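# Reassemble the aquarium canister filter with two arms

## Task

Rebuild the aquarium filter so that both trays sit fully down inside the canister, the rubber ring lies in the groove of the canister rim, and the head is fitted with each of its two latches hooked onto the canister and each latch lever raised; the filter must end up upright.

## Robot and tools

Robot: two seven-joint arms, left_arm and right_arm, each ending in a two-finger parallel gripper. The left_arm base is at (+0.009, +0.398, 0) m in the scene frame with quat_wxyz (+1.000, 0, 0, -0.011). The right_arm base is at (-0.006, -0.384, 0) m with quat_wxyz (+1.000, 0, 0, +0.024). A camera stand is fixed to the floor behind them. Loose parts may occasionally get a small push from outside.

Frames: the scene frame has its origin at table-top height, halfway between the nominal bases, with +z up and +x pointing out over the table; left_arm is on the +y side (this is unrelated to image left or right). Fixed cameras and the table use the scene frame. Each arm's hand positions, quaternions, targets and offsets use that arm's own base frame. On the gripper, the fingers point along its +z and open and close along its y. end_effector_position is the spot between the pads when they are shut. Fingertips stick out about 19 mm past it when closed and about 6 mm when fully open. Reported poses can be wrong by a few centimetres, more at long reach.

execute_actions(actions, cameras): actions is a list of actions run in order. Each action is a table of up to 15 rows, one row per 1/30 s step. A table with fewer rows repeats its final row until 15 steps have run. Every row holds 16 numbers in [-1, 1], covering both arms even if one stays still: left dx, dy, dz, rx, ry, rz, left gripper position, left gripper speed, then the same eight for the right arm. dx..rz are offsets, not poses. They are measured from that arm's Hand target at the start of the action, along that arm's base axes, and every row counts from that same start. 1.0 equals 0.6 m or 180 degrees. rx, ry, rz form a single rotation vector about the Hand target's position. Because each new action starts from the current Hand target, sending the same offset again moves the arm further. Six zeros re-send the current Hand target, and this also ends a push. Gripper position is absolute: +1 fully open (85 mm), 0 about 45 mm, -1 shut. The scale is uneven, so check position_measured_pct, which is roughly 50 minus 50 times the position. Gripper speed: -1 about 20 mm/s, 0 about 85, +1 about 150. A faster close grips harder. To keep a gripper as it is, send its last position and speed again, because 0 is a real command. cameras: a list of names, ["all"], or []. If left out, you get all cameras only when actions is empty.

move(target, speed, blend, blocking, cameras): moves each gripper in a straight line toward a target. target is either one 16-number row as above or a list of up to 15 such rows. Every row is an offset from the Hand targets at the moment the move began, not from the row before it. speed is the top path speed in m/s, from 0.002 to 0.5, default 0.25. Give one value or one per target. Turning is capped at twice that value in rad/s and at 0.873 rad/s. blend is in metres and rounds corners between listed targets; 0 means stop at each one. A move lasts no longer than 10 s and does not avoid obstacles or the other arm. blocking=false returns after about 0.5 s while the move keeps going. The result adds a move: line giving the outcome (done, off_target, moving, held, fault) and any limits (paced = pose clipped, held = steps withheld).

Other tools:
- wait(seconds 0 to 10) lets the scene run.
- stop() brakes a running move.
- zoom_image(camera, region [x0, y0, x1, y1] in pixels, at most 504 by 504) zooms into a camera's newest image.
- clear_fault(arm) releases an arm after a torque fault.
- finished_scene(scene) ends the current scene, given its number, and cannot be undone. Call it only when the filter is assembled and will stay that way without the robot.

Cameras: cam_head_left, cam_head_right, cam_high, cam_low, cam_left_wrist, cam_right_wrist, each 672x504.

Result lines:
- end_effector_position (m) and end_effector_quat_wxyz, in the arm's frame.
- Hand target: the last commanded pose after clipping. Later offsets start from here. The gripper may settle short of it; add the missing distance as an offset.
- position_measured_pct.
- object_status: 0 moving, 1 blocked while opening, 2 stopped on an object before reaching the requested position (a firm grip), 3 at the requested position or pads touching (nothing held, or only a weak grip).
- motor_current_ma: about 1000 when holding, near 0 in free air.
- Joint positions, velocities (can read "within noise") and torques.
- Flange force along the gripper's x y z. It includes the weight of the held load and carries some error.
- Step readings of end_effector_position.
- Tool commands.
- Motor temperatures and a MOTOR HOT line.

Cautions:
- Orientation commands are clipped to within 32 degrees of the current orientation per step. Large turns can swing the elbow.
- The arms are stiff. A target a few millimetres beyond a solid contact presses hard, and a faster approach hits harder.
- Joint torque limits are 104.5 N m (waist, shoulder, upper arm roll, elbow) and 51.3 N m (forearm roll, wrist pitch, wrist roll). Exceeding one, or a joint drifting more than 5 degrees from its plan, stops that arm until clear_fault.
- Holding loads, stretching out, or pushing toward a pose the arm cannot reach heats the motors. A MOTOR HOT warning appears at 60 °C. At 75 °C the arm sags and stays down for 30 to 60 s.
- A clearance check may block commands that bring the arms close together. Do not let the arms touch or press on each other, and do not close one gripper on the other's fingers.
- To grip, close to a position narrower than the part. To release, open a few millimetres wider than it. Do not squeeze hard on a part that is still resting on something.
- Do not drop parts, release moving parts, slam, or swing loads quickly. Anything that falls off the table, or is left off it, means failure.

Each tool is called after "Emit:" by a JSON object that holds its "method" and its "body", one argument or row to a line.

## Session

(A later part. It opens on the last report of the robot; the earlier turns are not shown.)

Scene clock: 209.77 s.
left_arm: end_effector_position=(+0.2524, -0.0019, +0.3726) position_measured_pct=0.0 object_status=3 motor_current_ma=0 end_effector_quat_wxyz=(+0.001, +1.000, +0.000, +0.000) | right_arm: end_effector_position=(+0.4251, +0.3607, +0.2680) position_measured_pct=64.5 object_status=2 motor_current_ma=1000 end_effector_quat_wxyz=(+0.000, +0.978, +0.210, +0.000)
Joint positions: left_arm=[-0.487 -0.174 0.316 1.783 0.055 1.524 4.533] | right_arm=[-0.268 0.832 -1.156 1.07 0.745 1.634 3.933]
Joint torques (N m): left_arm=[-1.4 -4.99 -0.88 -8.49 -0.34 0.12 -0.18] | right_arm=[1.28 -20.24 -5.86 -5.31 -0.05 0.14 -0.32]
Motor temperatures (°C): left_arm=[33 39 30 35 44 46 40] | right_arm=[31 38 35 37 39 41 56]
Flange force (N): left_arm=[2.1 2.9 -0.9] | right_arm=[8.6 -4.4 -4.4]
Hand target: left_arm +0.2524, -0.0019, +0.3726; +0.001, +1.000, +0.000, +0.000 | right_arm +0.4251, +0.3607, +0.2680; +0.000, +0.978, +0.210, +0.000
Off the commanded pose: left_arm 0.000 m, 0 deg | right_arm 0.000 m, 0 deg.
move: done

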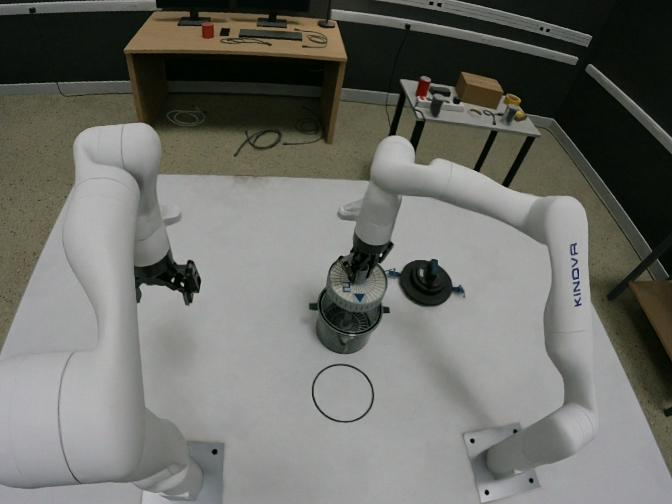

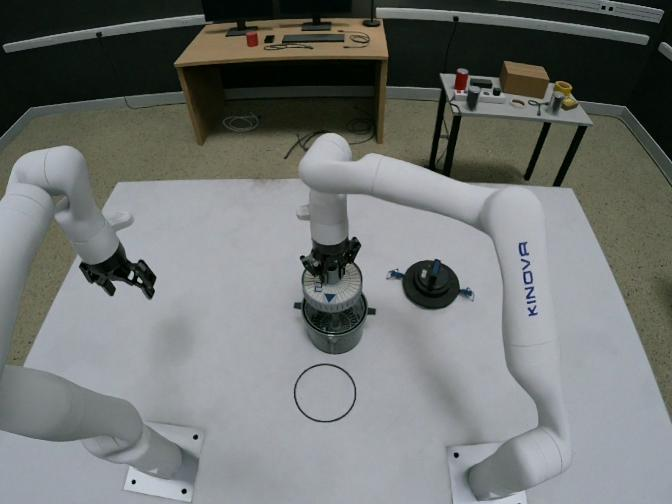

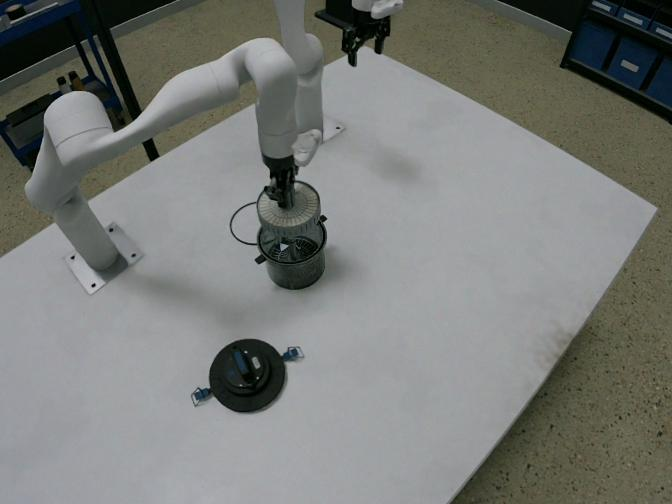

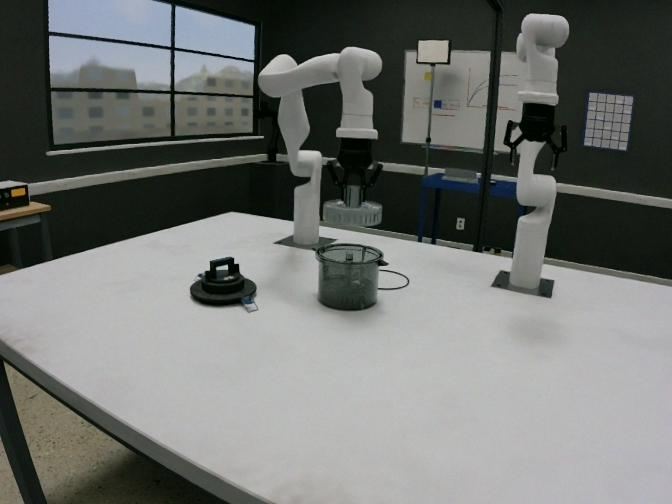

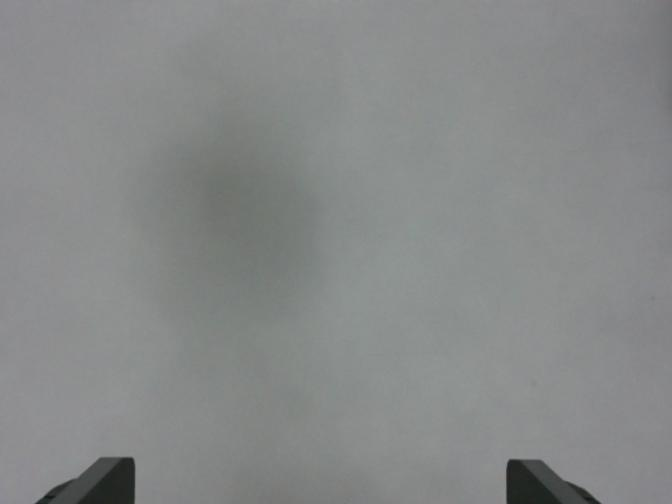

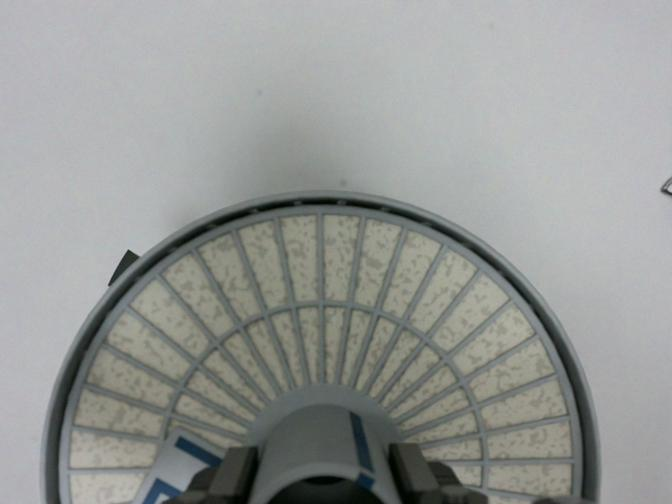

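Emit:
{"method": "move", "body": {
  "target": [
    [0,0,0,0,0,0,1,1,0,0,-0.125,0,0,0,-0.6,-1]
  ],
  "speed": 0.08,
  "cameras": ["cam_right_wrist","cam_low","cam_head_left"]
}}

Scene clock: 216.57 s.
left_arm: end_effector_position=(+0.2524, -0.0019, +0.3726) position_measured_pct=0.0 object_status=3 motor_current_ma=0 end_effector_quat_wxyz=(+0.001, +1.000, +0.000, +0.000) | right_arm: end_effector_position=(+0.4251, +0.3607, +0.1930) position_measured_pct=64.5 object_status=2 motor_current_ma=1000 end_effector_quat_wxyz=(+0.000, +0.978, +0.210, +0.000)
Joint positions: left_arm=[-0.487 -0.174 0.316 1.783 0.055 1.524 4.533] | right_arm=[-0.237 0.9 -1.132 1.228 0.794 1.466 3.868]
Joint torques (N m): left_arm=[-1.41 -5.02 -0.9 -8.58 -0.36 0.11 -0.2] | right_arm=[1.29 -20.33 -6.52 -4.95 -0.08 0.12 -0.33]
Motor temperatures (°C): left_arm=[33 39 30 35 44 46 40] | right_arm=[31 38 35 37 39 41 56]
Flange force (N): left_arm=[2.0 3.0 -0.7] | right_arm=[7.8 -4.2 -2.8]
Hand target: left_arm +0.2524, -0.0019, +0.3726; +0.001, +1.000, +0.000, +0.000 | right_arm +0.4251, +0.3607, +0.1930; +0.000, +0.978, +0.210, +0.000
Off the commanded pose: left_arm 0.000 m, 0 deg | right_arm 0.000 m, 0 deg.
move: done
Images, in order (width x height): cam_head_left 672x504, cam_low 672x504, cam_right_wrist 672x504.

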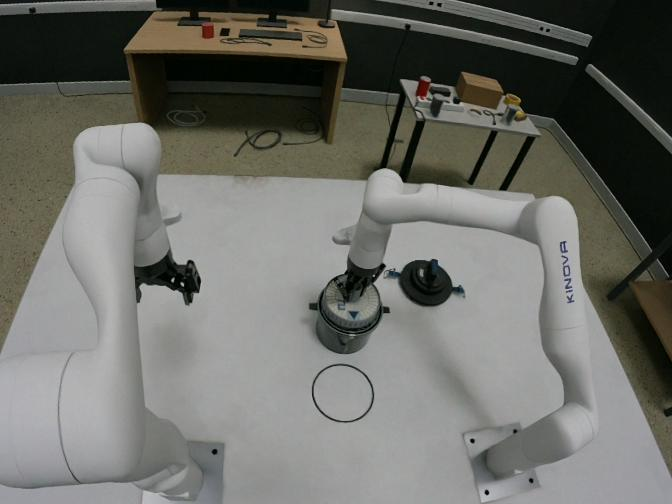

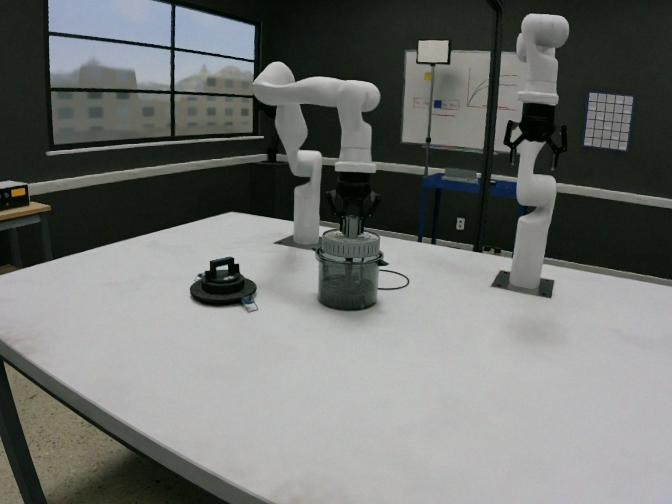

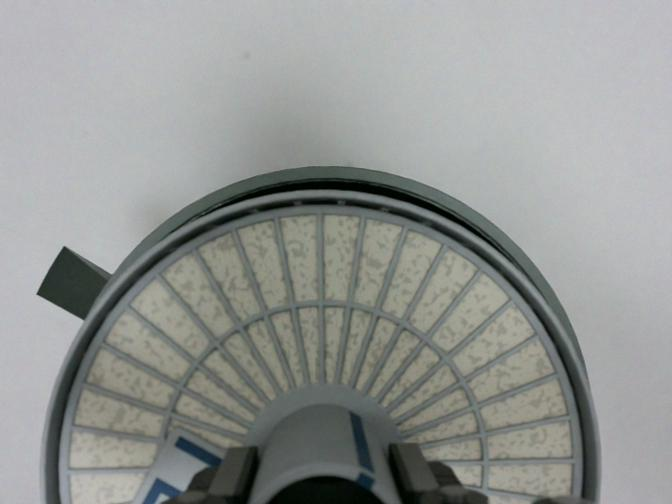

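Emit:
{"method": "move", "body": {
  "target": [
    [0,0,0,0,0,0,1,1,0,0,-0.04,0,0,0,-0.6,-1]
  ],
  "speed": 0.05,
  "cameras": ["cam_right_wrist","cam_low"]
}}

Emit:
{"method": "zoom_image", "body": {
  "camera": "cam_low",
  "region": [280, 180, 430, 320]
}}

Scene clock: 219.90 s.
left_arm: end_effector_position=(+0.2524, -0.0019, +0.3726) position_measured_pct=0.0 object_status=3 motor_current_ma=0 end_effector_quat_wxyz=(+0.001, +1.000, +0.000, +0.000) | right_arm: end_effector_position=(+0.4253, +0.3608, +0.1693) position_measured_pct=64.5 object_status=2 motor_current_ma=1000 end_effector_quat_wxyz=(+0.000, +0.978, +0.210, +0.000)
Joint positions: left_arm=[-0.487 -0.174 0.316 1.783 0.055 1.524 4.533] | right_arm=[-0.234 0.925 -1.119 1.268 0.815 1.417 3.848]
Joint torques (N m): left_arm=[-1.45 -5.03 -0.9 -8.52 -0.36 0.13 -0.18] | right_arm=[-6.03 44.25 15.53 18.62 -0.66 -7.16 -0.28]
Motor temperatures (°C): left_arm=[33 39 30 35 44 46 40] | right_arm=[31 38 35 37 39 41 56]
Flange force (N): left_arm=[2.1 3.0 -0.8] | right_arm=[-4.1 12.9 -136.1]
Hand target: left_arm +0.2524, -0.0019, +0.3726; +0.001, +1.000, +0.000, +0.000 | right_arm +0.4251, +0.3607, +0.1691; +0.000, +0.978, +0.210, +0.000
Off the commanded pose: left_arm 0.000 m, 0 deg | right_arm 0.000 m, 0 deg.
move: done
Images, in order (width x height): cam_low 672x504, cam_right_wrist 672x504.

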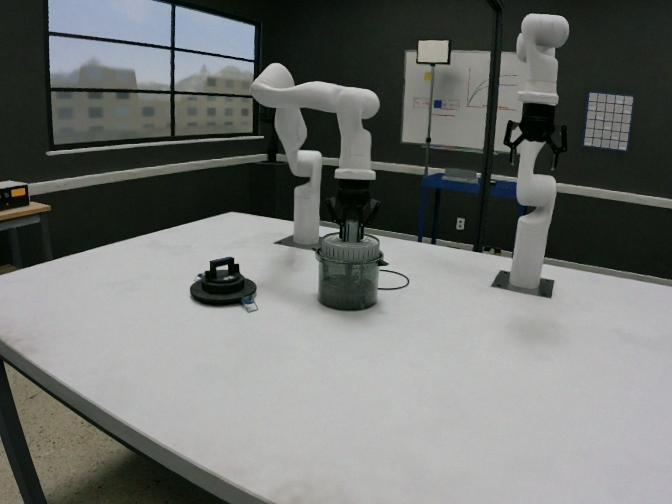

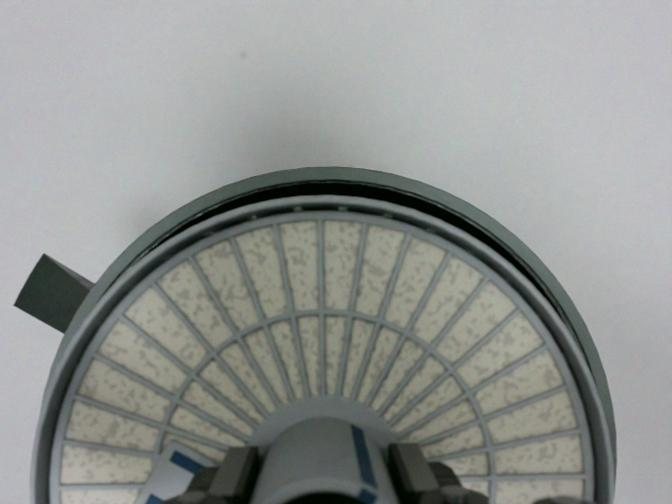

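Scaled by 3.360 from the camera's 672x504 image, which has a finer 960x720 frame.

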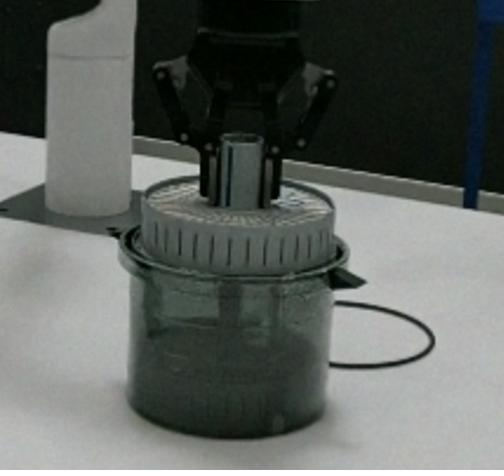

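Emit:
{"method": "move", "body": {
  "target": [
    [0,0,0,0,0,0,1,1,0,0,0.013,0,0,0,-0.6,-1]
  ],
  "speed": 0.05,
  "cameras": ["cam_right_wrist","cam_low"]
}}

Emit:
{"method": "zoom_image", "body": {
  "camera": "cam_low",
  "region": [280, 180, 430, 320]
}}

Emit:
{"method": "zoom_image", "body": {
  "camera": "cam_right_wrist",
  "region": [170, 350, 470, 504]
}}

Scene clock: 223.67 s.
left_arm: end_effector_position=(+0.2524, -0.0019, +0.3726) position_measured_pct=0.0 object_status=3 motor_current_ma=0 end_effector_quat_wxyz=(+0.001, +1.000, +0.000, +0.000) | right_arm: end_effector_position=(+0.4249, +0.3607, +0.1766) position_measured_pct=64.5 object_status=2 motor_current_ma=1000 end_effector_quat_wxyz=(+0.000, +0.978, +0.210, +0.000)
Joint positions: left_arm=[-0.487 -0.174 0.316 1.783 0.055 1.524 4.533] | right_arm=[-0.235 0.917 -1.123 1.256 0.807 1.433 3.855]
Joint torques (N m): left_arm=[-1.41 -5.04 -0.87 -8.52 -0.34 0.12 -0.16] | right_arm=[1.24 -20.41 -6.56 -4.85 -0.03 0.2 -0.36]
Motor temperatures (°C): left_arm=[33 39 30 35 44 46 40] | right_arm=[31 39 36 37 39 41 56]
Flange force (N): left_arm=[2.1 2.8 -0.8] | right_arm=[7.4 -3.9 -2.4]
Hand target: left_arm +0.2524, -0.0019, +0.3726; +0.001, +1.000, +0.000, +0.000 | right_arm +0.4251, +0.3607, +0.1769; +0.000, +0.978, +0.210, +0.000
Off the commanded pose: left_arm 0.000 m, 0 deg | right_arm 0.000 m, 0 deg.
move: done
Images, in order (width x height): cam_low 672x504, cam_right_wrist 672x504.

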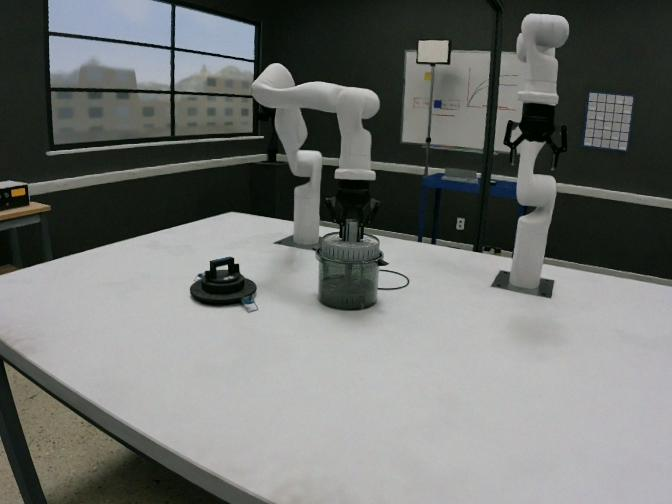

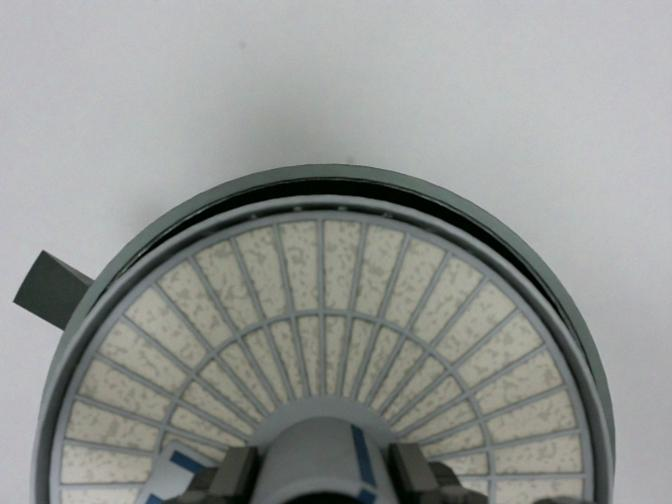

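Scaled by 3.360 from the camera's 672x504 image, which has a finer 960x720 frame.

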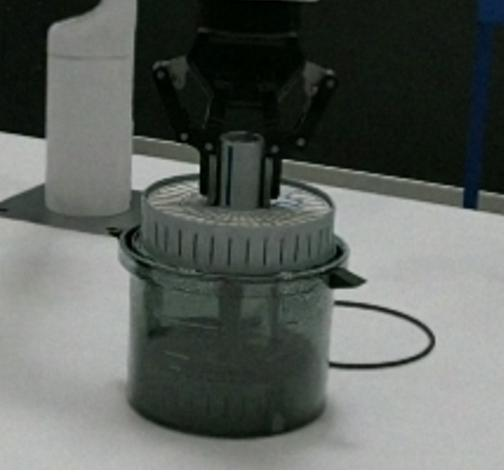

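Scaled by 1.680.

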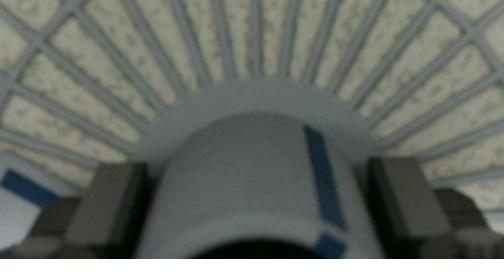

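Emit:
{"method": "move", "body": {
  "target": [
    [0,0,0,0,0,0,1,1,0,0,0.13,0,0,0,-0.6,-1],
    [0,0,0,0,0,0,1,1,-0.1520,-0.3540,0.1,0,0,-0.3017,-0.6,-1],
    [0,0,0,0,0,0,1,1,-0.1520,-0.3540,-0.18,0,0,-0.3017,-0.6,-1]
  ],
  "speed": 0.15,
  "cameras": ["cam_right_wrist","cam_low"]
}}

Emit:
{"method": "zoom_image", "body": {
  "camera": "cam_low",
  "region": [250, 180, 420, 320]
}}

Scene clock: 237.27 s.
left_arm: end_effector_position=(+0.2524, -0.0019, +0.3726) position_measured_pct=0.0 object_status=3 motor_current_ma=0 end_effector_quat_wxyz=(+0.001, +1.000, +0.000, +0.000) | right_arm: end_effector_position=(+0.3340, +0.1483, +0.0689) position_measured_pct=64.5 object_status=2 motor_current_ma=1000 end_effector_quat_wxyz=(+0.000, +0.966, -0.259, +0.000)
Joint positions: left_arm=[-0.487 -0.174 0.316 1.783 0.055 1.524 4.533] | right_arm=[0.147 0.678 -0.902 2.079 0.787 0.769 2.932]
Joint torques (N m): left_arm=[-1.43 -5.02 -0.84 -8.53 -0.34 0.12 -0.16] | right_arm=[1.29 -13.67 -4.33 -3 -0.06 0.17 -0.34]
Motor temperatures (°C): left_arm=[33 38 30 35 44 46 40] | right_arm=[31 39 36 37 39 41 56]
Flange force (N): left_arm=[2.0 2.8 -0.8] | right_arm=[0.7 -5.7 1.3]
Hand target: left_arm +0.2524, -0.0019, +0.3726; +0.001, +1.000, +0.000, +0.000 | right_arm +0.3340, +0.1483, +0.0689; +0.000, +0.966, -0.259, +0.000
Off the commanded pose: left_arm 0.000 m, 0 deg | right_arm 0.000 m, 0 deg.
move: done
Images, in order (width x height): cam_low 672x504, cam_right_wrist 672x504.

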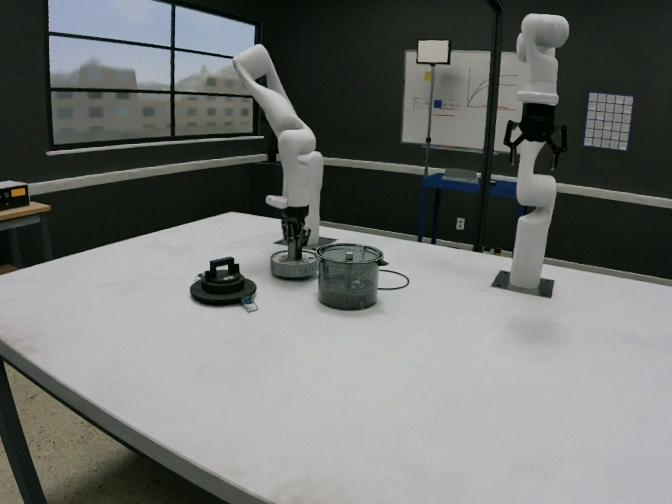

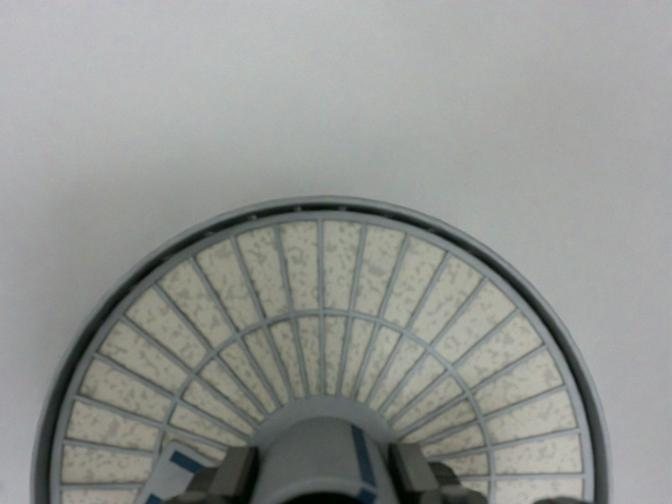

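Scaled by 2.965 from the camera's 672x504 image, which has a finer 960x720 frame.

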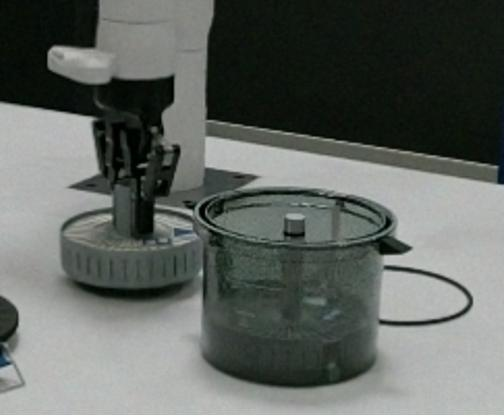

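Emit:
{"method": "move", "body": {
  "target": [
    [0,0,0,0,0,0,1,1,0,0,-0.021,0,0,0,-0.6,-1]
  ],
  "speed": 0.03
}}

Emit:
{"method": "move", "body": {
  "target": [
    [0,0,0,0,0,0,1,1,0,0,-0.005,0,0,0,-0.6,-1]
  ],
  "speed": 0.03
}}

Scene clock: 240.17 s.
left_arm: end_effector_position=(+0.2524, -0.0019, +0.3726) position_measured_pct=0.0 object_status=3 motor_current_ma=0 end_effector_quat_wxyz=(+0.001, +1.000, +0.000, +0.000) | right_arm: end_effector_position=(+0.3339, +0.1483, +0.0563) position_measured_pct=64.5 object_status=2 motor_current_ma=1000 end_effector_quat_wxyz=(+0.000, +0.966, -0.259, +0.000)
Joint positions: left_arm=[-0.487 -0.174 0.316 1.783 0.055 1.524 4.533] | right_arm=[0.126 0.701 -0.872 2.09 0.824 0.739 2.901]
Joint torques (N m): left_arm=[-1.42 -5.02 -0.89 -8.5 -0.34 0.13 -0.16] | right_arm=[1.29 -13.89 -4.25 -2.69 -0.07 0.16 -0.33]
Motor temperatures (°C): left_arm=[33 38 30 35 44 46 40] | right_arm=[31 39 36 37 39 41 56]
Flange force (N): left_arm=[2.1 2.9 -0.9] | right_arm=[0.5 -5.5 1.3]
Hand target: left_arm +0.2524, -0.0019, +0.3726; +0.001, +1.000, +0.000, +0.000 | right_arm +0.3339, +0.1483, +0.0562; +0.000, +0.966, -0.259, +0.000
Off the commanded pose: left_arm 0.000 m, 0 deg | right_arm 0.000 m, 0 deg.
move: done

Scene clock: 240.87 s.
left_arm: end_effector_position=(+0.2524, -0.0019, +0.3726) position_measured_pct=0.0 object_status=3 motor_current_ma=0 end_effector_quat_wxyz=(+0.001, +1.000, +0.000, +0.000) | right_arm: end_effector_position=(+0.3339, +0.1483, +0.0533) position_measured_pct=64.5 object_status=2 motor_current_ma=1000 end_effector_quat_wxyz=(+0.000, +0.966, -0.259, +0.000)
Joint positions: left_arm=[-0.487 -0.174 0.316 1.783 0.055 1.524 4.533] | right_arm=[0.12 0.707 -0.865 2.092 0.833 0.732 2.894]
Joint torques (N m): left_arm=[-1.41 -5.03 -0.91 -8.54 -0.35 0.1 -0.2] | right_arm=[1.51 -12.39 -3.43 -2.58 0.13 -0.02 -0.28]
Motor temperatures (°C): left_arm=[33 38 30 35 44 46 40] | right_arm=[31 39 36 37 39 41 56]
Flange force (N): left_arm=[2.1 3.0 -0.8] | right_arm=[-1.1 -4.5 -4.1]
Hand target: left_arm +0.2524, -0.0019, +0.3726; +0.001, +1.000, +0.000, +0.000 | right_arm +0.3339, +0.1483, +0.0532; +0.000, +0.966, -0.259, +0.000
Off the commanded pose: left_arm 0.000 m, 0 deg | right_arm 0.000 m, 0 deg.
move: done

Emit:
{"method": "move", "body": {
  "target": [
    [0,0,0,0,0,0,1,1,0,0,0,0,0,0,0.3,-1],
    [0,0,0,0,0,0,1,1,0,0,0.15,0,0,0,0.3,-1],
    [0,0,0,0,0,0,1,1,-0.0905,0,0.22,0,0,0.1667,0.3,-1]
  ],
  "speed": 0.15,
  "cameras": ["cam_right_wrist"]
}}

Emit:
{"method": "zoom_image", "body": {
  "camera": "cam_right_wrist",
  "region": [150, 100, 490, 420]
}}

Emit:
{"method": "zoom_image", "body": {
  "camera": "cam_right_wrist",
  "region": [260, 190, 380, 330]
}}

Scene clock: 248.60 s.
left_arm: end_effector_position=(+0.2524, -0.0019, +0.3726) position_measured_pct=0.0 object_status=3 motor_current_ma=0 end_effector_quat_wxyz=(+0.001, +1.000, +0.000, +0.000) | right_arm: end_effector_position=(+0.2796, +0.1483, +0.1852) position_measured_pct=35.1 object_status=3 motor_current_ma=0 end_effector_quat_wxyz=(+0.000, +1.000, -0.001, +0.000)
Joint positions: left_arm=[-0.487 -0.174 0.316 1.783 0.055 1.524 4.533] | right_arm=[0.448 0.452 -1.339 2.063 0.518 1.032 3.561]
Joint torques (N m): left_arm=[-1.36 -5 -0.88 -8.53 -0.34 0.12 -0.18] | right_arm=[1.28 -8.49 -3.77 -5.15 -0.06 0.13 -0.33]
Motor temperatures (°C): left_arm=[33 38 30 35 44 46 40] | right_arm=[31 39 35 37 39 41 56]
Flange force (N): left_arm=[2.0 2.8 -0.8] | right_arm=[5.2 -7.0 -0.1]
Hand target: left_arm +0.2524, -0.0019, +0.3726; +0.001, +1.000, +0.000, +0.000 | right_arm +0.2796, +0.1483, +0.1852; +0.000, +1.000, +0.000, +0.000
Off the commanded pose: left_arm 0.000 m, 0 deg | right_arm 0.000 m, 0 deg.
move: done
Images, in order (width x height): cam_right_wrist 672x504.

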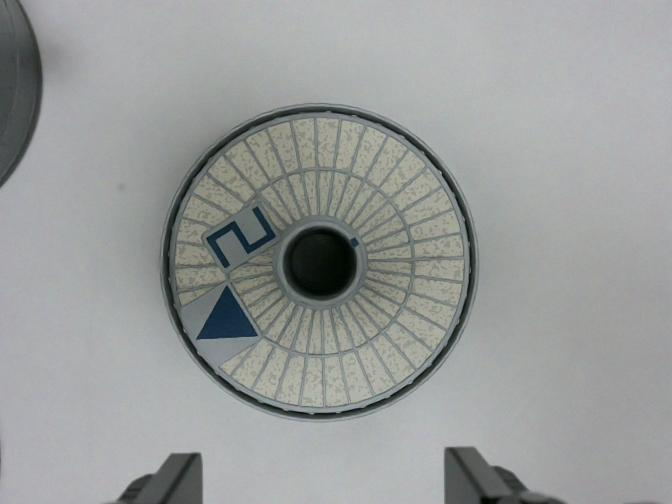

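Scaled by 1.482.

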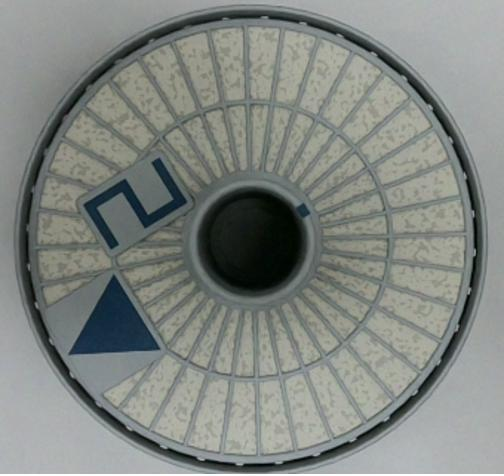

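Scaled by 3.600.

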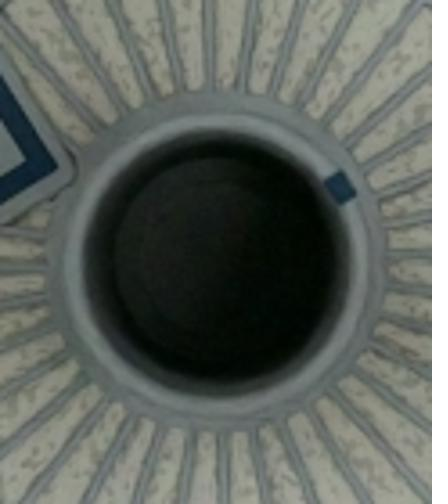

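Emit:
{"method": "execute_actions", "body": {
  "actions": [],
  "cameras": ["cam_head_left","cam_head_right","cam_low","cam_high"]
}}

Emit:
{"method": "zoom_image", "body": {
  "camera": "cam_head_left",
  "region": [385, 310, 465, 390]
}}

Emit:
{"method": "zoom_image", "body": {
  "camera": "cam_head_right",
  "region": [375, 315, 455, 395]
}}

Emit:
{"method": "zoom_image", "body": {
  "camera": "cam_low",
  "region": [260, 230, 400, 320]
}}

Emit:
{"method": "zoom_image", "body": {
  "camera": "cam_head_left",
  "region": [300, 270, 400, 360]
}}

Scene clock: 260.93 s.
left_arm: end_effector_position=(+0.2524, -0.0019, +0.3726) position_measured_pct=0.0 object_status=3 motor_current_ma=0 end_effector_quat_wxyz=(+0.001, +1.000, +0.000, +0.000) | right_arm: end_effector_position=(+0.2796, +0.1483, +0.1852) position_measured_pct=35.1 object_status=3 motor_current_ma=0 end_effector_quat_wxyz=(+0.000, +1.000, -0.001, +0.000)
Joint positions: left_arm=[-0.487 -0.174 0.316 1.783 0.055 1.524 4.533] | right_arm=[0.448 0.452 -1.339 2.063 0.518 1.032 3.561]
Joint velocities: within noise
Joint torques (N m): left_arm=[-1.41 -5.02 -0.89 -8.52 -0.35 0.14 -0.21] | right_arm=[1.31 -8.49 -3.82 -5.12 -0.04 0.12 -0.33]
Motor temperatures (°C): left_arm=[33 38 30 35 44 46 40] | right_arm=[31 39 35 37 39 41 56]
Flange force (N): left_arm=[2.2 3.0 -0.8] | right_arm=[5.4 -7.3 0.0]
Hand target: left_arm +0.2524, -0.0019, +0.3726; +0.001, +1.000, +0.000, +0.000 | right_arm +0.2796, +0.1483, +0.1852; +0.000, +1.000, -0.001, +0.000
Tool commands: left_gripper/position=+1.0 left_gripper/speed=+1.0 right_gripper/position=+0.3 right_gripper/speed=-1.0
Off the commanded pose: left_arm 0.000 m, 0 deg | right_arm 0.000 m, 0 deg.
Images, in order (width x height): cam_head_left 672x504, cam_head_right 672x504, cam_high 672x504, cam_low 672x504.

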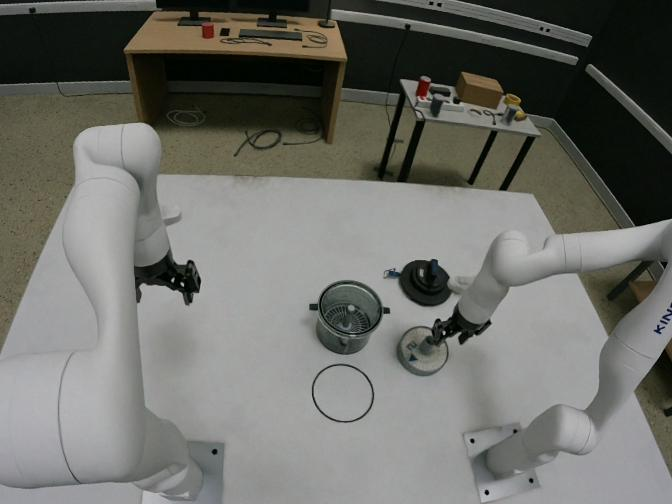

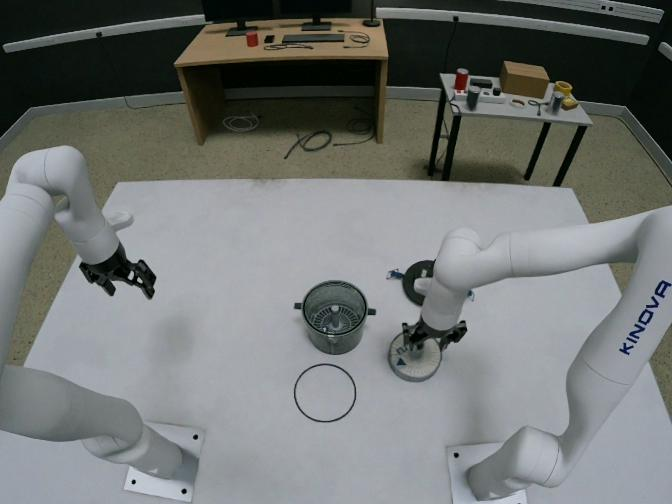

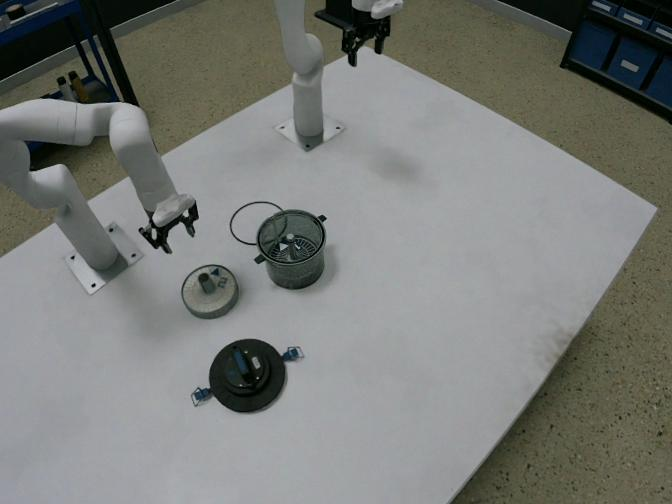

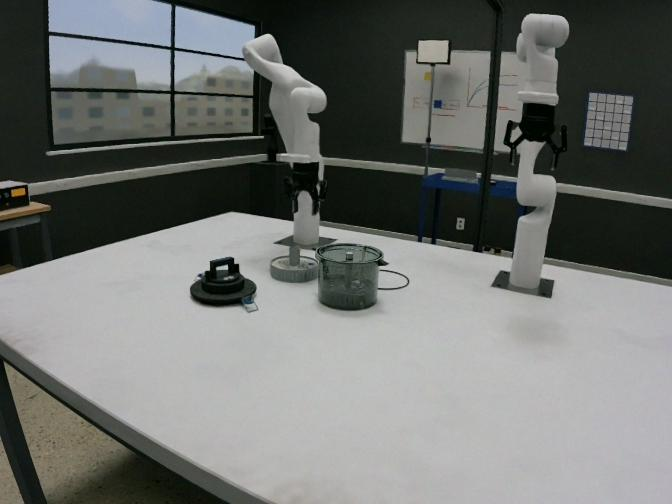

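Scaled by 6.300 from the camera's 672x504 image, which has a finer 960x720 frame.

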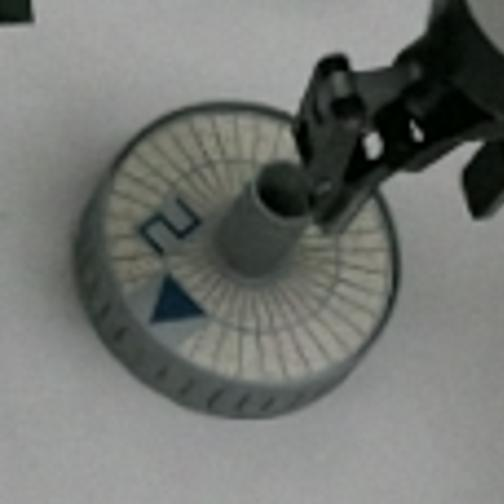

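Scaled by 6.300 from the camera's 672x504 image, which has a finer 960x720 frame.

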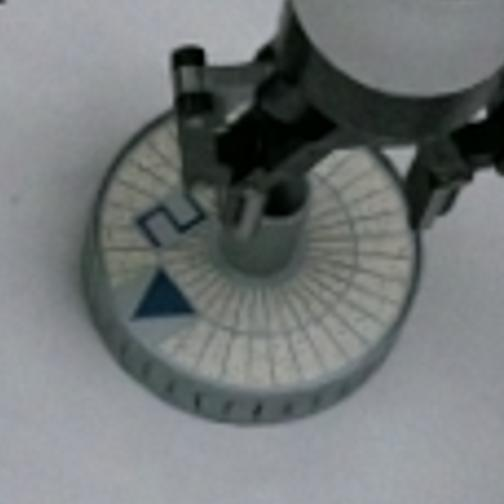

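Scaled by 3.600 from the camera's 672x504 image, which has a finer 960x720 frame.

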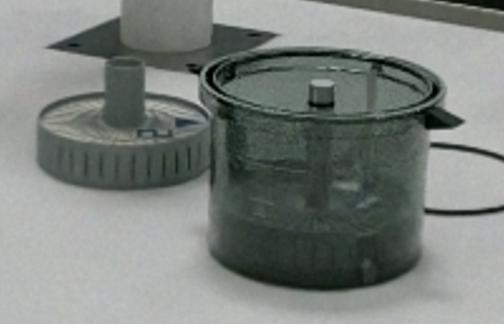

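Scaled by 5.040 from the camera's 672x504 image, which has a finer 960x720 frame.

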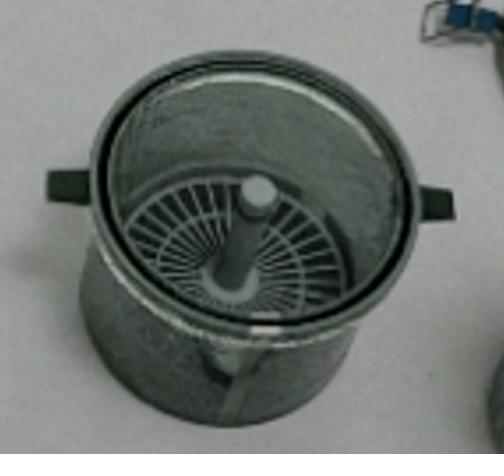

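Emit:
{"method": "move", "body": {
  "target": [
    [0.17,-0.45,-0.05,0,0,0,1,1,0,-0.1,0,0,0,0,0.3,-1],
    [0.2517,-0.66,-0.25,0,0,0,1,1,0,-0.1,0,0,0,0,0.3,-1]
  ],
  "cameras": ["cam_left_wrist"]
}}

Emit:
{"method": "zoom_image", "body": {
  "camera": "cam_left_wrist",
  "region": [230, 300, 430, 500]
}}

Scene clock: 277.03 s.
left_arm: end_effector_position=(+0.4034, -0.3979, +0.2226) position_measured_pct=0.0 object_status=3 motor_current_ma=0 end_effector_quat_wxyz=(+0.001, +1.000, +0.000, +0.000) | right_arm: end_effector_position=(+0.2797, +0.0883, +0.1852) position_measured_pct=35.1 object_status=3 motor_current_ma=0 end_effector_quat_wxyz=(+0.000, +1.000, +0.000, +0.000)
Joint positions: left_arm=[0.403 0.752 0.694 1.174 -0.462 1.366 5.762] | right_arm=[0.721 0.425 -1.428 2.125 0.502 1.013 3.736]
Joint torques (N m): left_arm=[-1.56 -20.37 3.64 -7.41 -0.42 0.14 -0.2] | right_arm=[1.3 -7.31 -3.58 -5.12 -0.06 0.12 -0.34]
Motor temperatures (°C): left_arm=[33 38 30 35 44 46 40] | right_arm=[31 39 35 37 39 41 56]
Flange force (N): left_arm=[0.1 4.5 -1.2] | right_arm=[7.5 -6.9 1.2]
Hand target: left_arm +0.4034, -0.3980, +0.2226; +0.001, +1.000, +0.000, +0.000 | right_arm +0.2797, +0.0883, +0.1852; +0.000, +1.000, +0.000, +0.000
Off the commanded pose: left_arm 0.000 m, 0 deg | right_arm 0.000 m, 0 deg.
move: done
Images, in order (width x height): cam_left_wrist 672x504.

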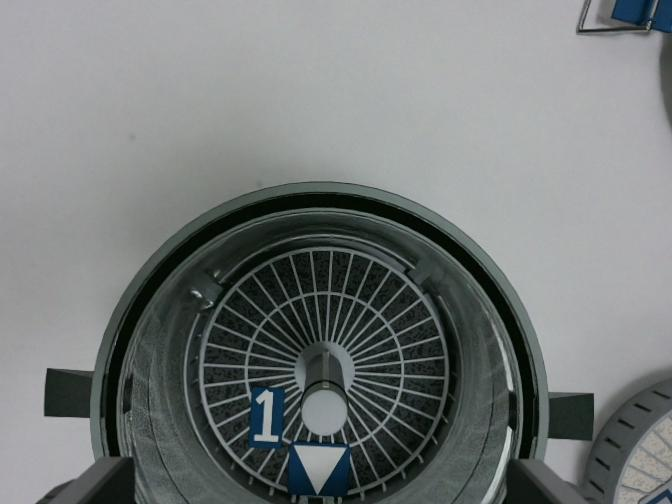

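Scaled by 2.520.

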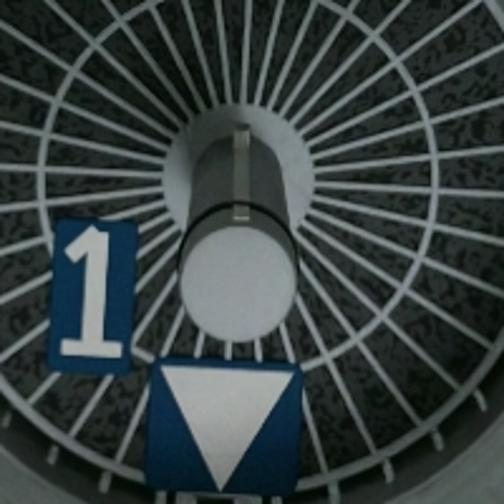

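Emit:
{"method": "move", "body": {
  "target": [
    [0,0.1,0.2,0,0,0,1,1,0,0,0,0,0,0,0.3,-1],
    [-0.2,0.66,0.25,0,0,0,1,1,0.1523,0.454,0.05,0,0,0,1,1]
  ],
  "cameras": ["cam_right_wrist"]
}}

Emit:
{"method": "zoom_image", "body": {
  "camera": "cam_right_wrist",
  "region": [220, 160, 420, 360]
}}

Scene clock: 289.63 s.
left_arm: end_effector_position=(+0.2834, -0.0020, +0.3726) position_measured_pct=0.0 object_status=3 motor_current_ma=0 end_effector_quat_wxyz=(+0.001, +1.000, +0.000, +0.000) | right_arm: end_effector_position=(+0.3710, +0.3607, +0.2152) position_measured_pct=0.0 object_status=0 motor_current_ma=0 end_effector_quat_wxyz=(+0.000, +1.000, +0.000, +0.000)
Joint positions: left_arm=[-0.604 -0.103 0.463 1.723 0.047 1.511 4.566] | right_arm=[-0.259 0.771 -1.084 1.357 0.675 1.404 3.385]
Joint torques (N m): left_arm=[-1.34 -5.83 -0.79 -8.51 -0.33 0.1 -0.17] | right_arm=[1.24 -17.77 -5.68 -5.34 -0.06 0.13 -0.34]
Motor temperatures (°C): left_arm=[33 38 30 35 44 46 40] | right_arm=[31 39 35 37 39 41 56]
Flange force (N): left_arm=[2.4 2.9 -0.9] | right_arm=[4.1 -6.7 -3.9]
Hand target: left_arm +0.2834, -0.0020, +0.3726; +0.001, +1.000, +0.000, +0.000 | right_arm +0.3710, +0.3607, +0.2152; +0.000, +1.000, +0.000, +0.000
Off the commanded pose: left_arm 0.000 m, 0 deg | right_arm 0.000 m, 0 deg.
move: done
Images, in order (width x height): cam_right_wrist 672x504.

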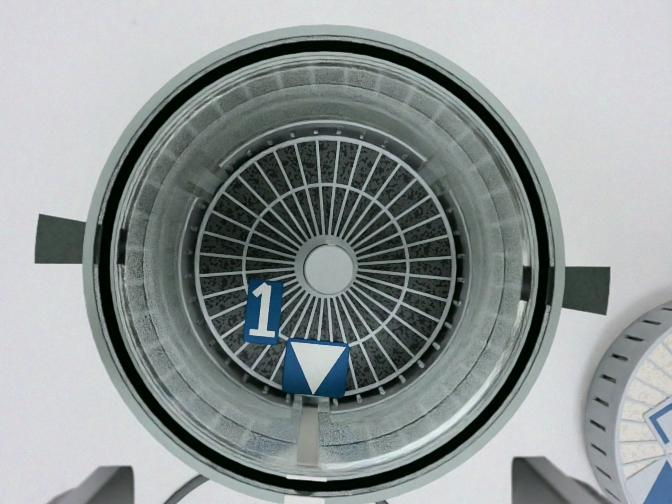

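Scaled by 2.520.

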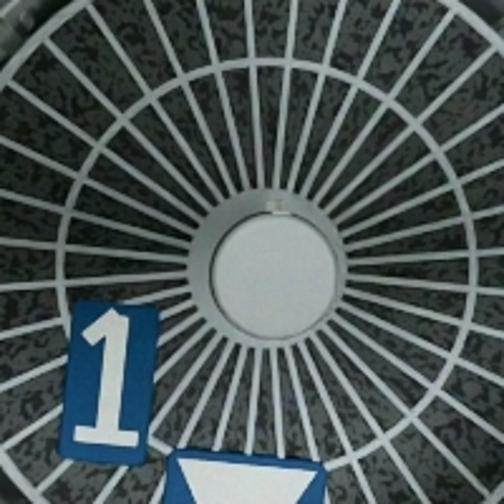

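Emit:
{"method": "zoom_image", "body": {
  "camera": "cam_right_wrist",
  "region": [190, 130, 470, 410]
}}

Emit:
{"method": "move", "body": {
  "target": [
    [0,0,0,0,0,0,1,1,0,0,0.05,0,0,0,1,1],
    [0,0,0,0,0,0,1,1,-0.1523,-0.3543,-0.05,0,0,0,1,1]
  ],
  "cameras": ["cam_right_wrist"]
}}

Emit:
{"method": "zoom_image", "body": {
  "camera": "cam_right_wrist",
  "region": [180, 120, 460, 400]
}}

Emit:
{"method": "zoom_image", "body": {
  "camera": "cam_right_wrist",
  "region": [260, 200, 380, 320]
}}

Scaled by 1.800.

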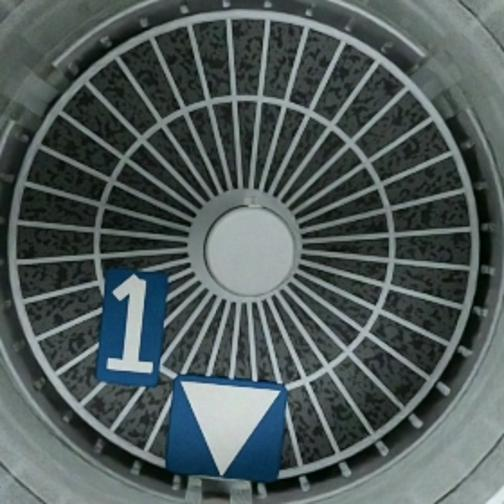

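Scene clock: 299.77 s.
left_arm: end_effector_position=(+0.2834, -0.0019, +0.3726) position_measured_pct=0.0 object_status=3 motor_current_ma=0 end_effector_quat_wxyz=(+0.001, +1.000, +0.000, +0.000) | right_arm: end_effector_position=(+0.2796, +0.1481, +0.1852) position_measured_pct=0.0 object_status=3 motor_current_ma=0 end_effector_quat_wxyz=(+0.000, +1.000, +0.000, +0.000)
Joint positions: left_arm=[-0.604 -0.103 0.463 1.723 0.047 1.511 4.566] | right_arm=[0.448 0.45 -1.337 2.063 0.516 1.031 3.564]
Joint torques (N m): left_arm=[-1.47 -5.82 -0.76 -8.53 -0.35 0.11 -0.16] | right_arm=[1.26 -8.49 -3.79 -5.11 -0.05 0.12 -0.34]
Motor temperatures (°C): left_arm=[33 38 30 35 44 46 39] | right_arm=[31 39 35 37 39 41 56]
Flange force (N): left_arm=[2.3 3.0 -0.8] | right_arm=[5.4 -7.0 -0.1]
Hand target: left_arm +0.2834, -0.0019, +0.3726; +0.001, +1.000, +0.000, +0.000 | right_arm +0.2796, +0.1481, +0.1852; +0.000, +1.000, +0.000, +0.000
Off the commanded pose: left_arm 0.000 m, 0 deg | right_arm 0.000 m, 0 deg.
move: done
Images, in order (width x height): cam_right_wrist 672x504.

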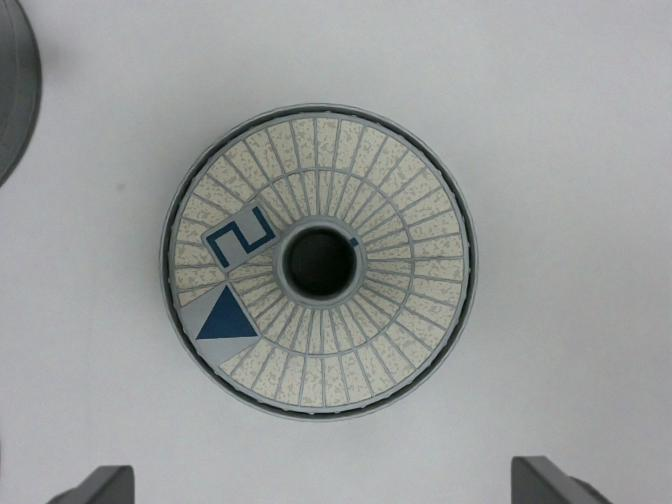

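Scaled by 1.800.

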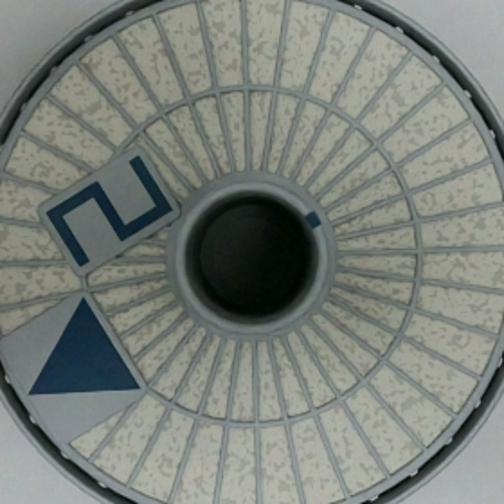

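Scaled by 4.200.

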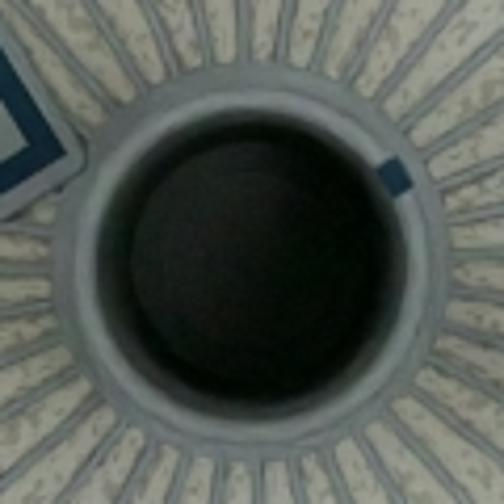

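Emit:
{"method": "move", "body": {
  "target": [
    [0,0,0,0,0,0,1,1,0.0903,0,0,0,0,-0.1667,0.3,1],
    [0,0,0,0,0,0,1,1,0.0903,0,-0.203,0,0,-0.1667,0.3,1],
    [0,0,0,0,0,0,1,1,0.0903,0,-0.203,0,0,-0.1667,-0.6,-1]
  ],
  "speed": 0.15,
  "cameras": ["cam_right_wrist"]
}}

Scene clock: 310.10 s.
left_arm: end_effector_position=(+0.2834, -0.0019, +0.3726) position_measured_pct=0.0 object_status=3 motor_current_ma=0 end_effector_quat_wxyz=(+0.001, +1.000, +0.000, +0.000) | right_arm: end_effector_position=(+0.3338, +0.1481, +0.0634) position_measured_pct=64.5 object_status=0 motor_current_ma=1000 end_effector_quat_wxyz=(+0.000, +0.966, -0.259, +0.000)
Joint positions: left_arm=[-0.604 -0.103 0.463 1.723 0.047 1.511 4.566] | right_arm=[0.137 0.687 -0.888 2.085 0.802 0.755 2.92]
Joint torques (N m): left_arm=[-1.43 -5.89 -0.77 -8.53 -0.33 0.1 -0.16] | right_arm=[0.99 -9.9 -2.61 -2.58 0.37 -0.34 -0.39]
Motor temperatures (°C): left_arm=[33 38 30 35 44 46 39] | right_arm=[31 39 35 37 39 41 56]
Flange force (N): left_arm=[2.5 2.9 -0.8] | right_arm=[-1.0 -1.8 -13.1]
Hand target: left_arm +0.2834, -0.0019, +0.3726; +0.001, +1.000, +0.000, +0.000 | right_arm +0.3338, +0.1481, +0.0634; +0.000, +0.966, -0.259, +0.000
Off the commanded pose: left_arm 0.000 m, 0 deg | right_arm 0.000 m, 0 deg.
move: done
Images, in order (width x height): cam_right_wrist 672x504.

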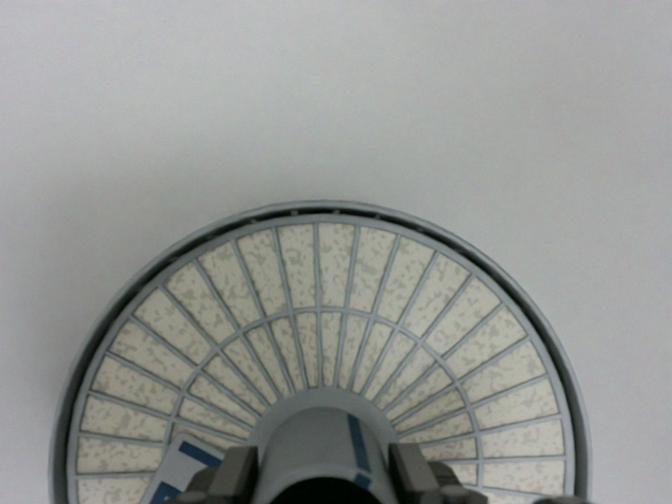

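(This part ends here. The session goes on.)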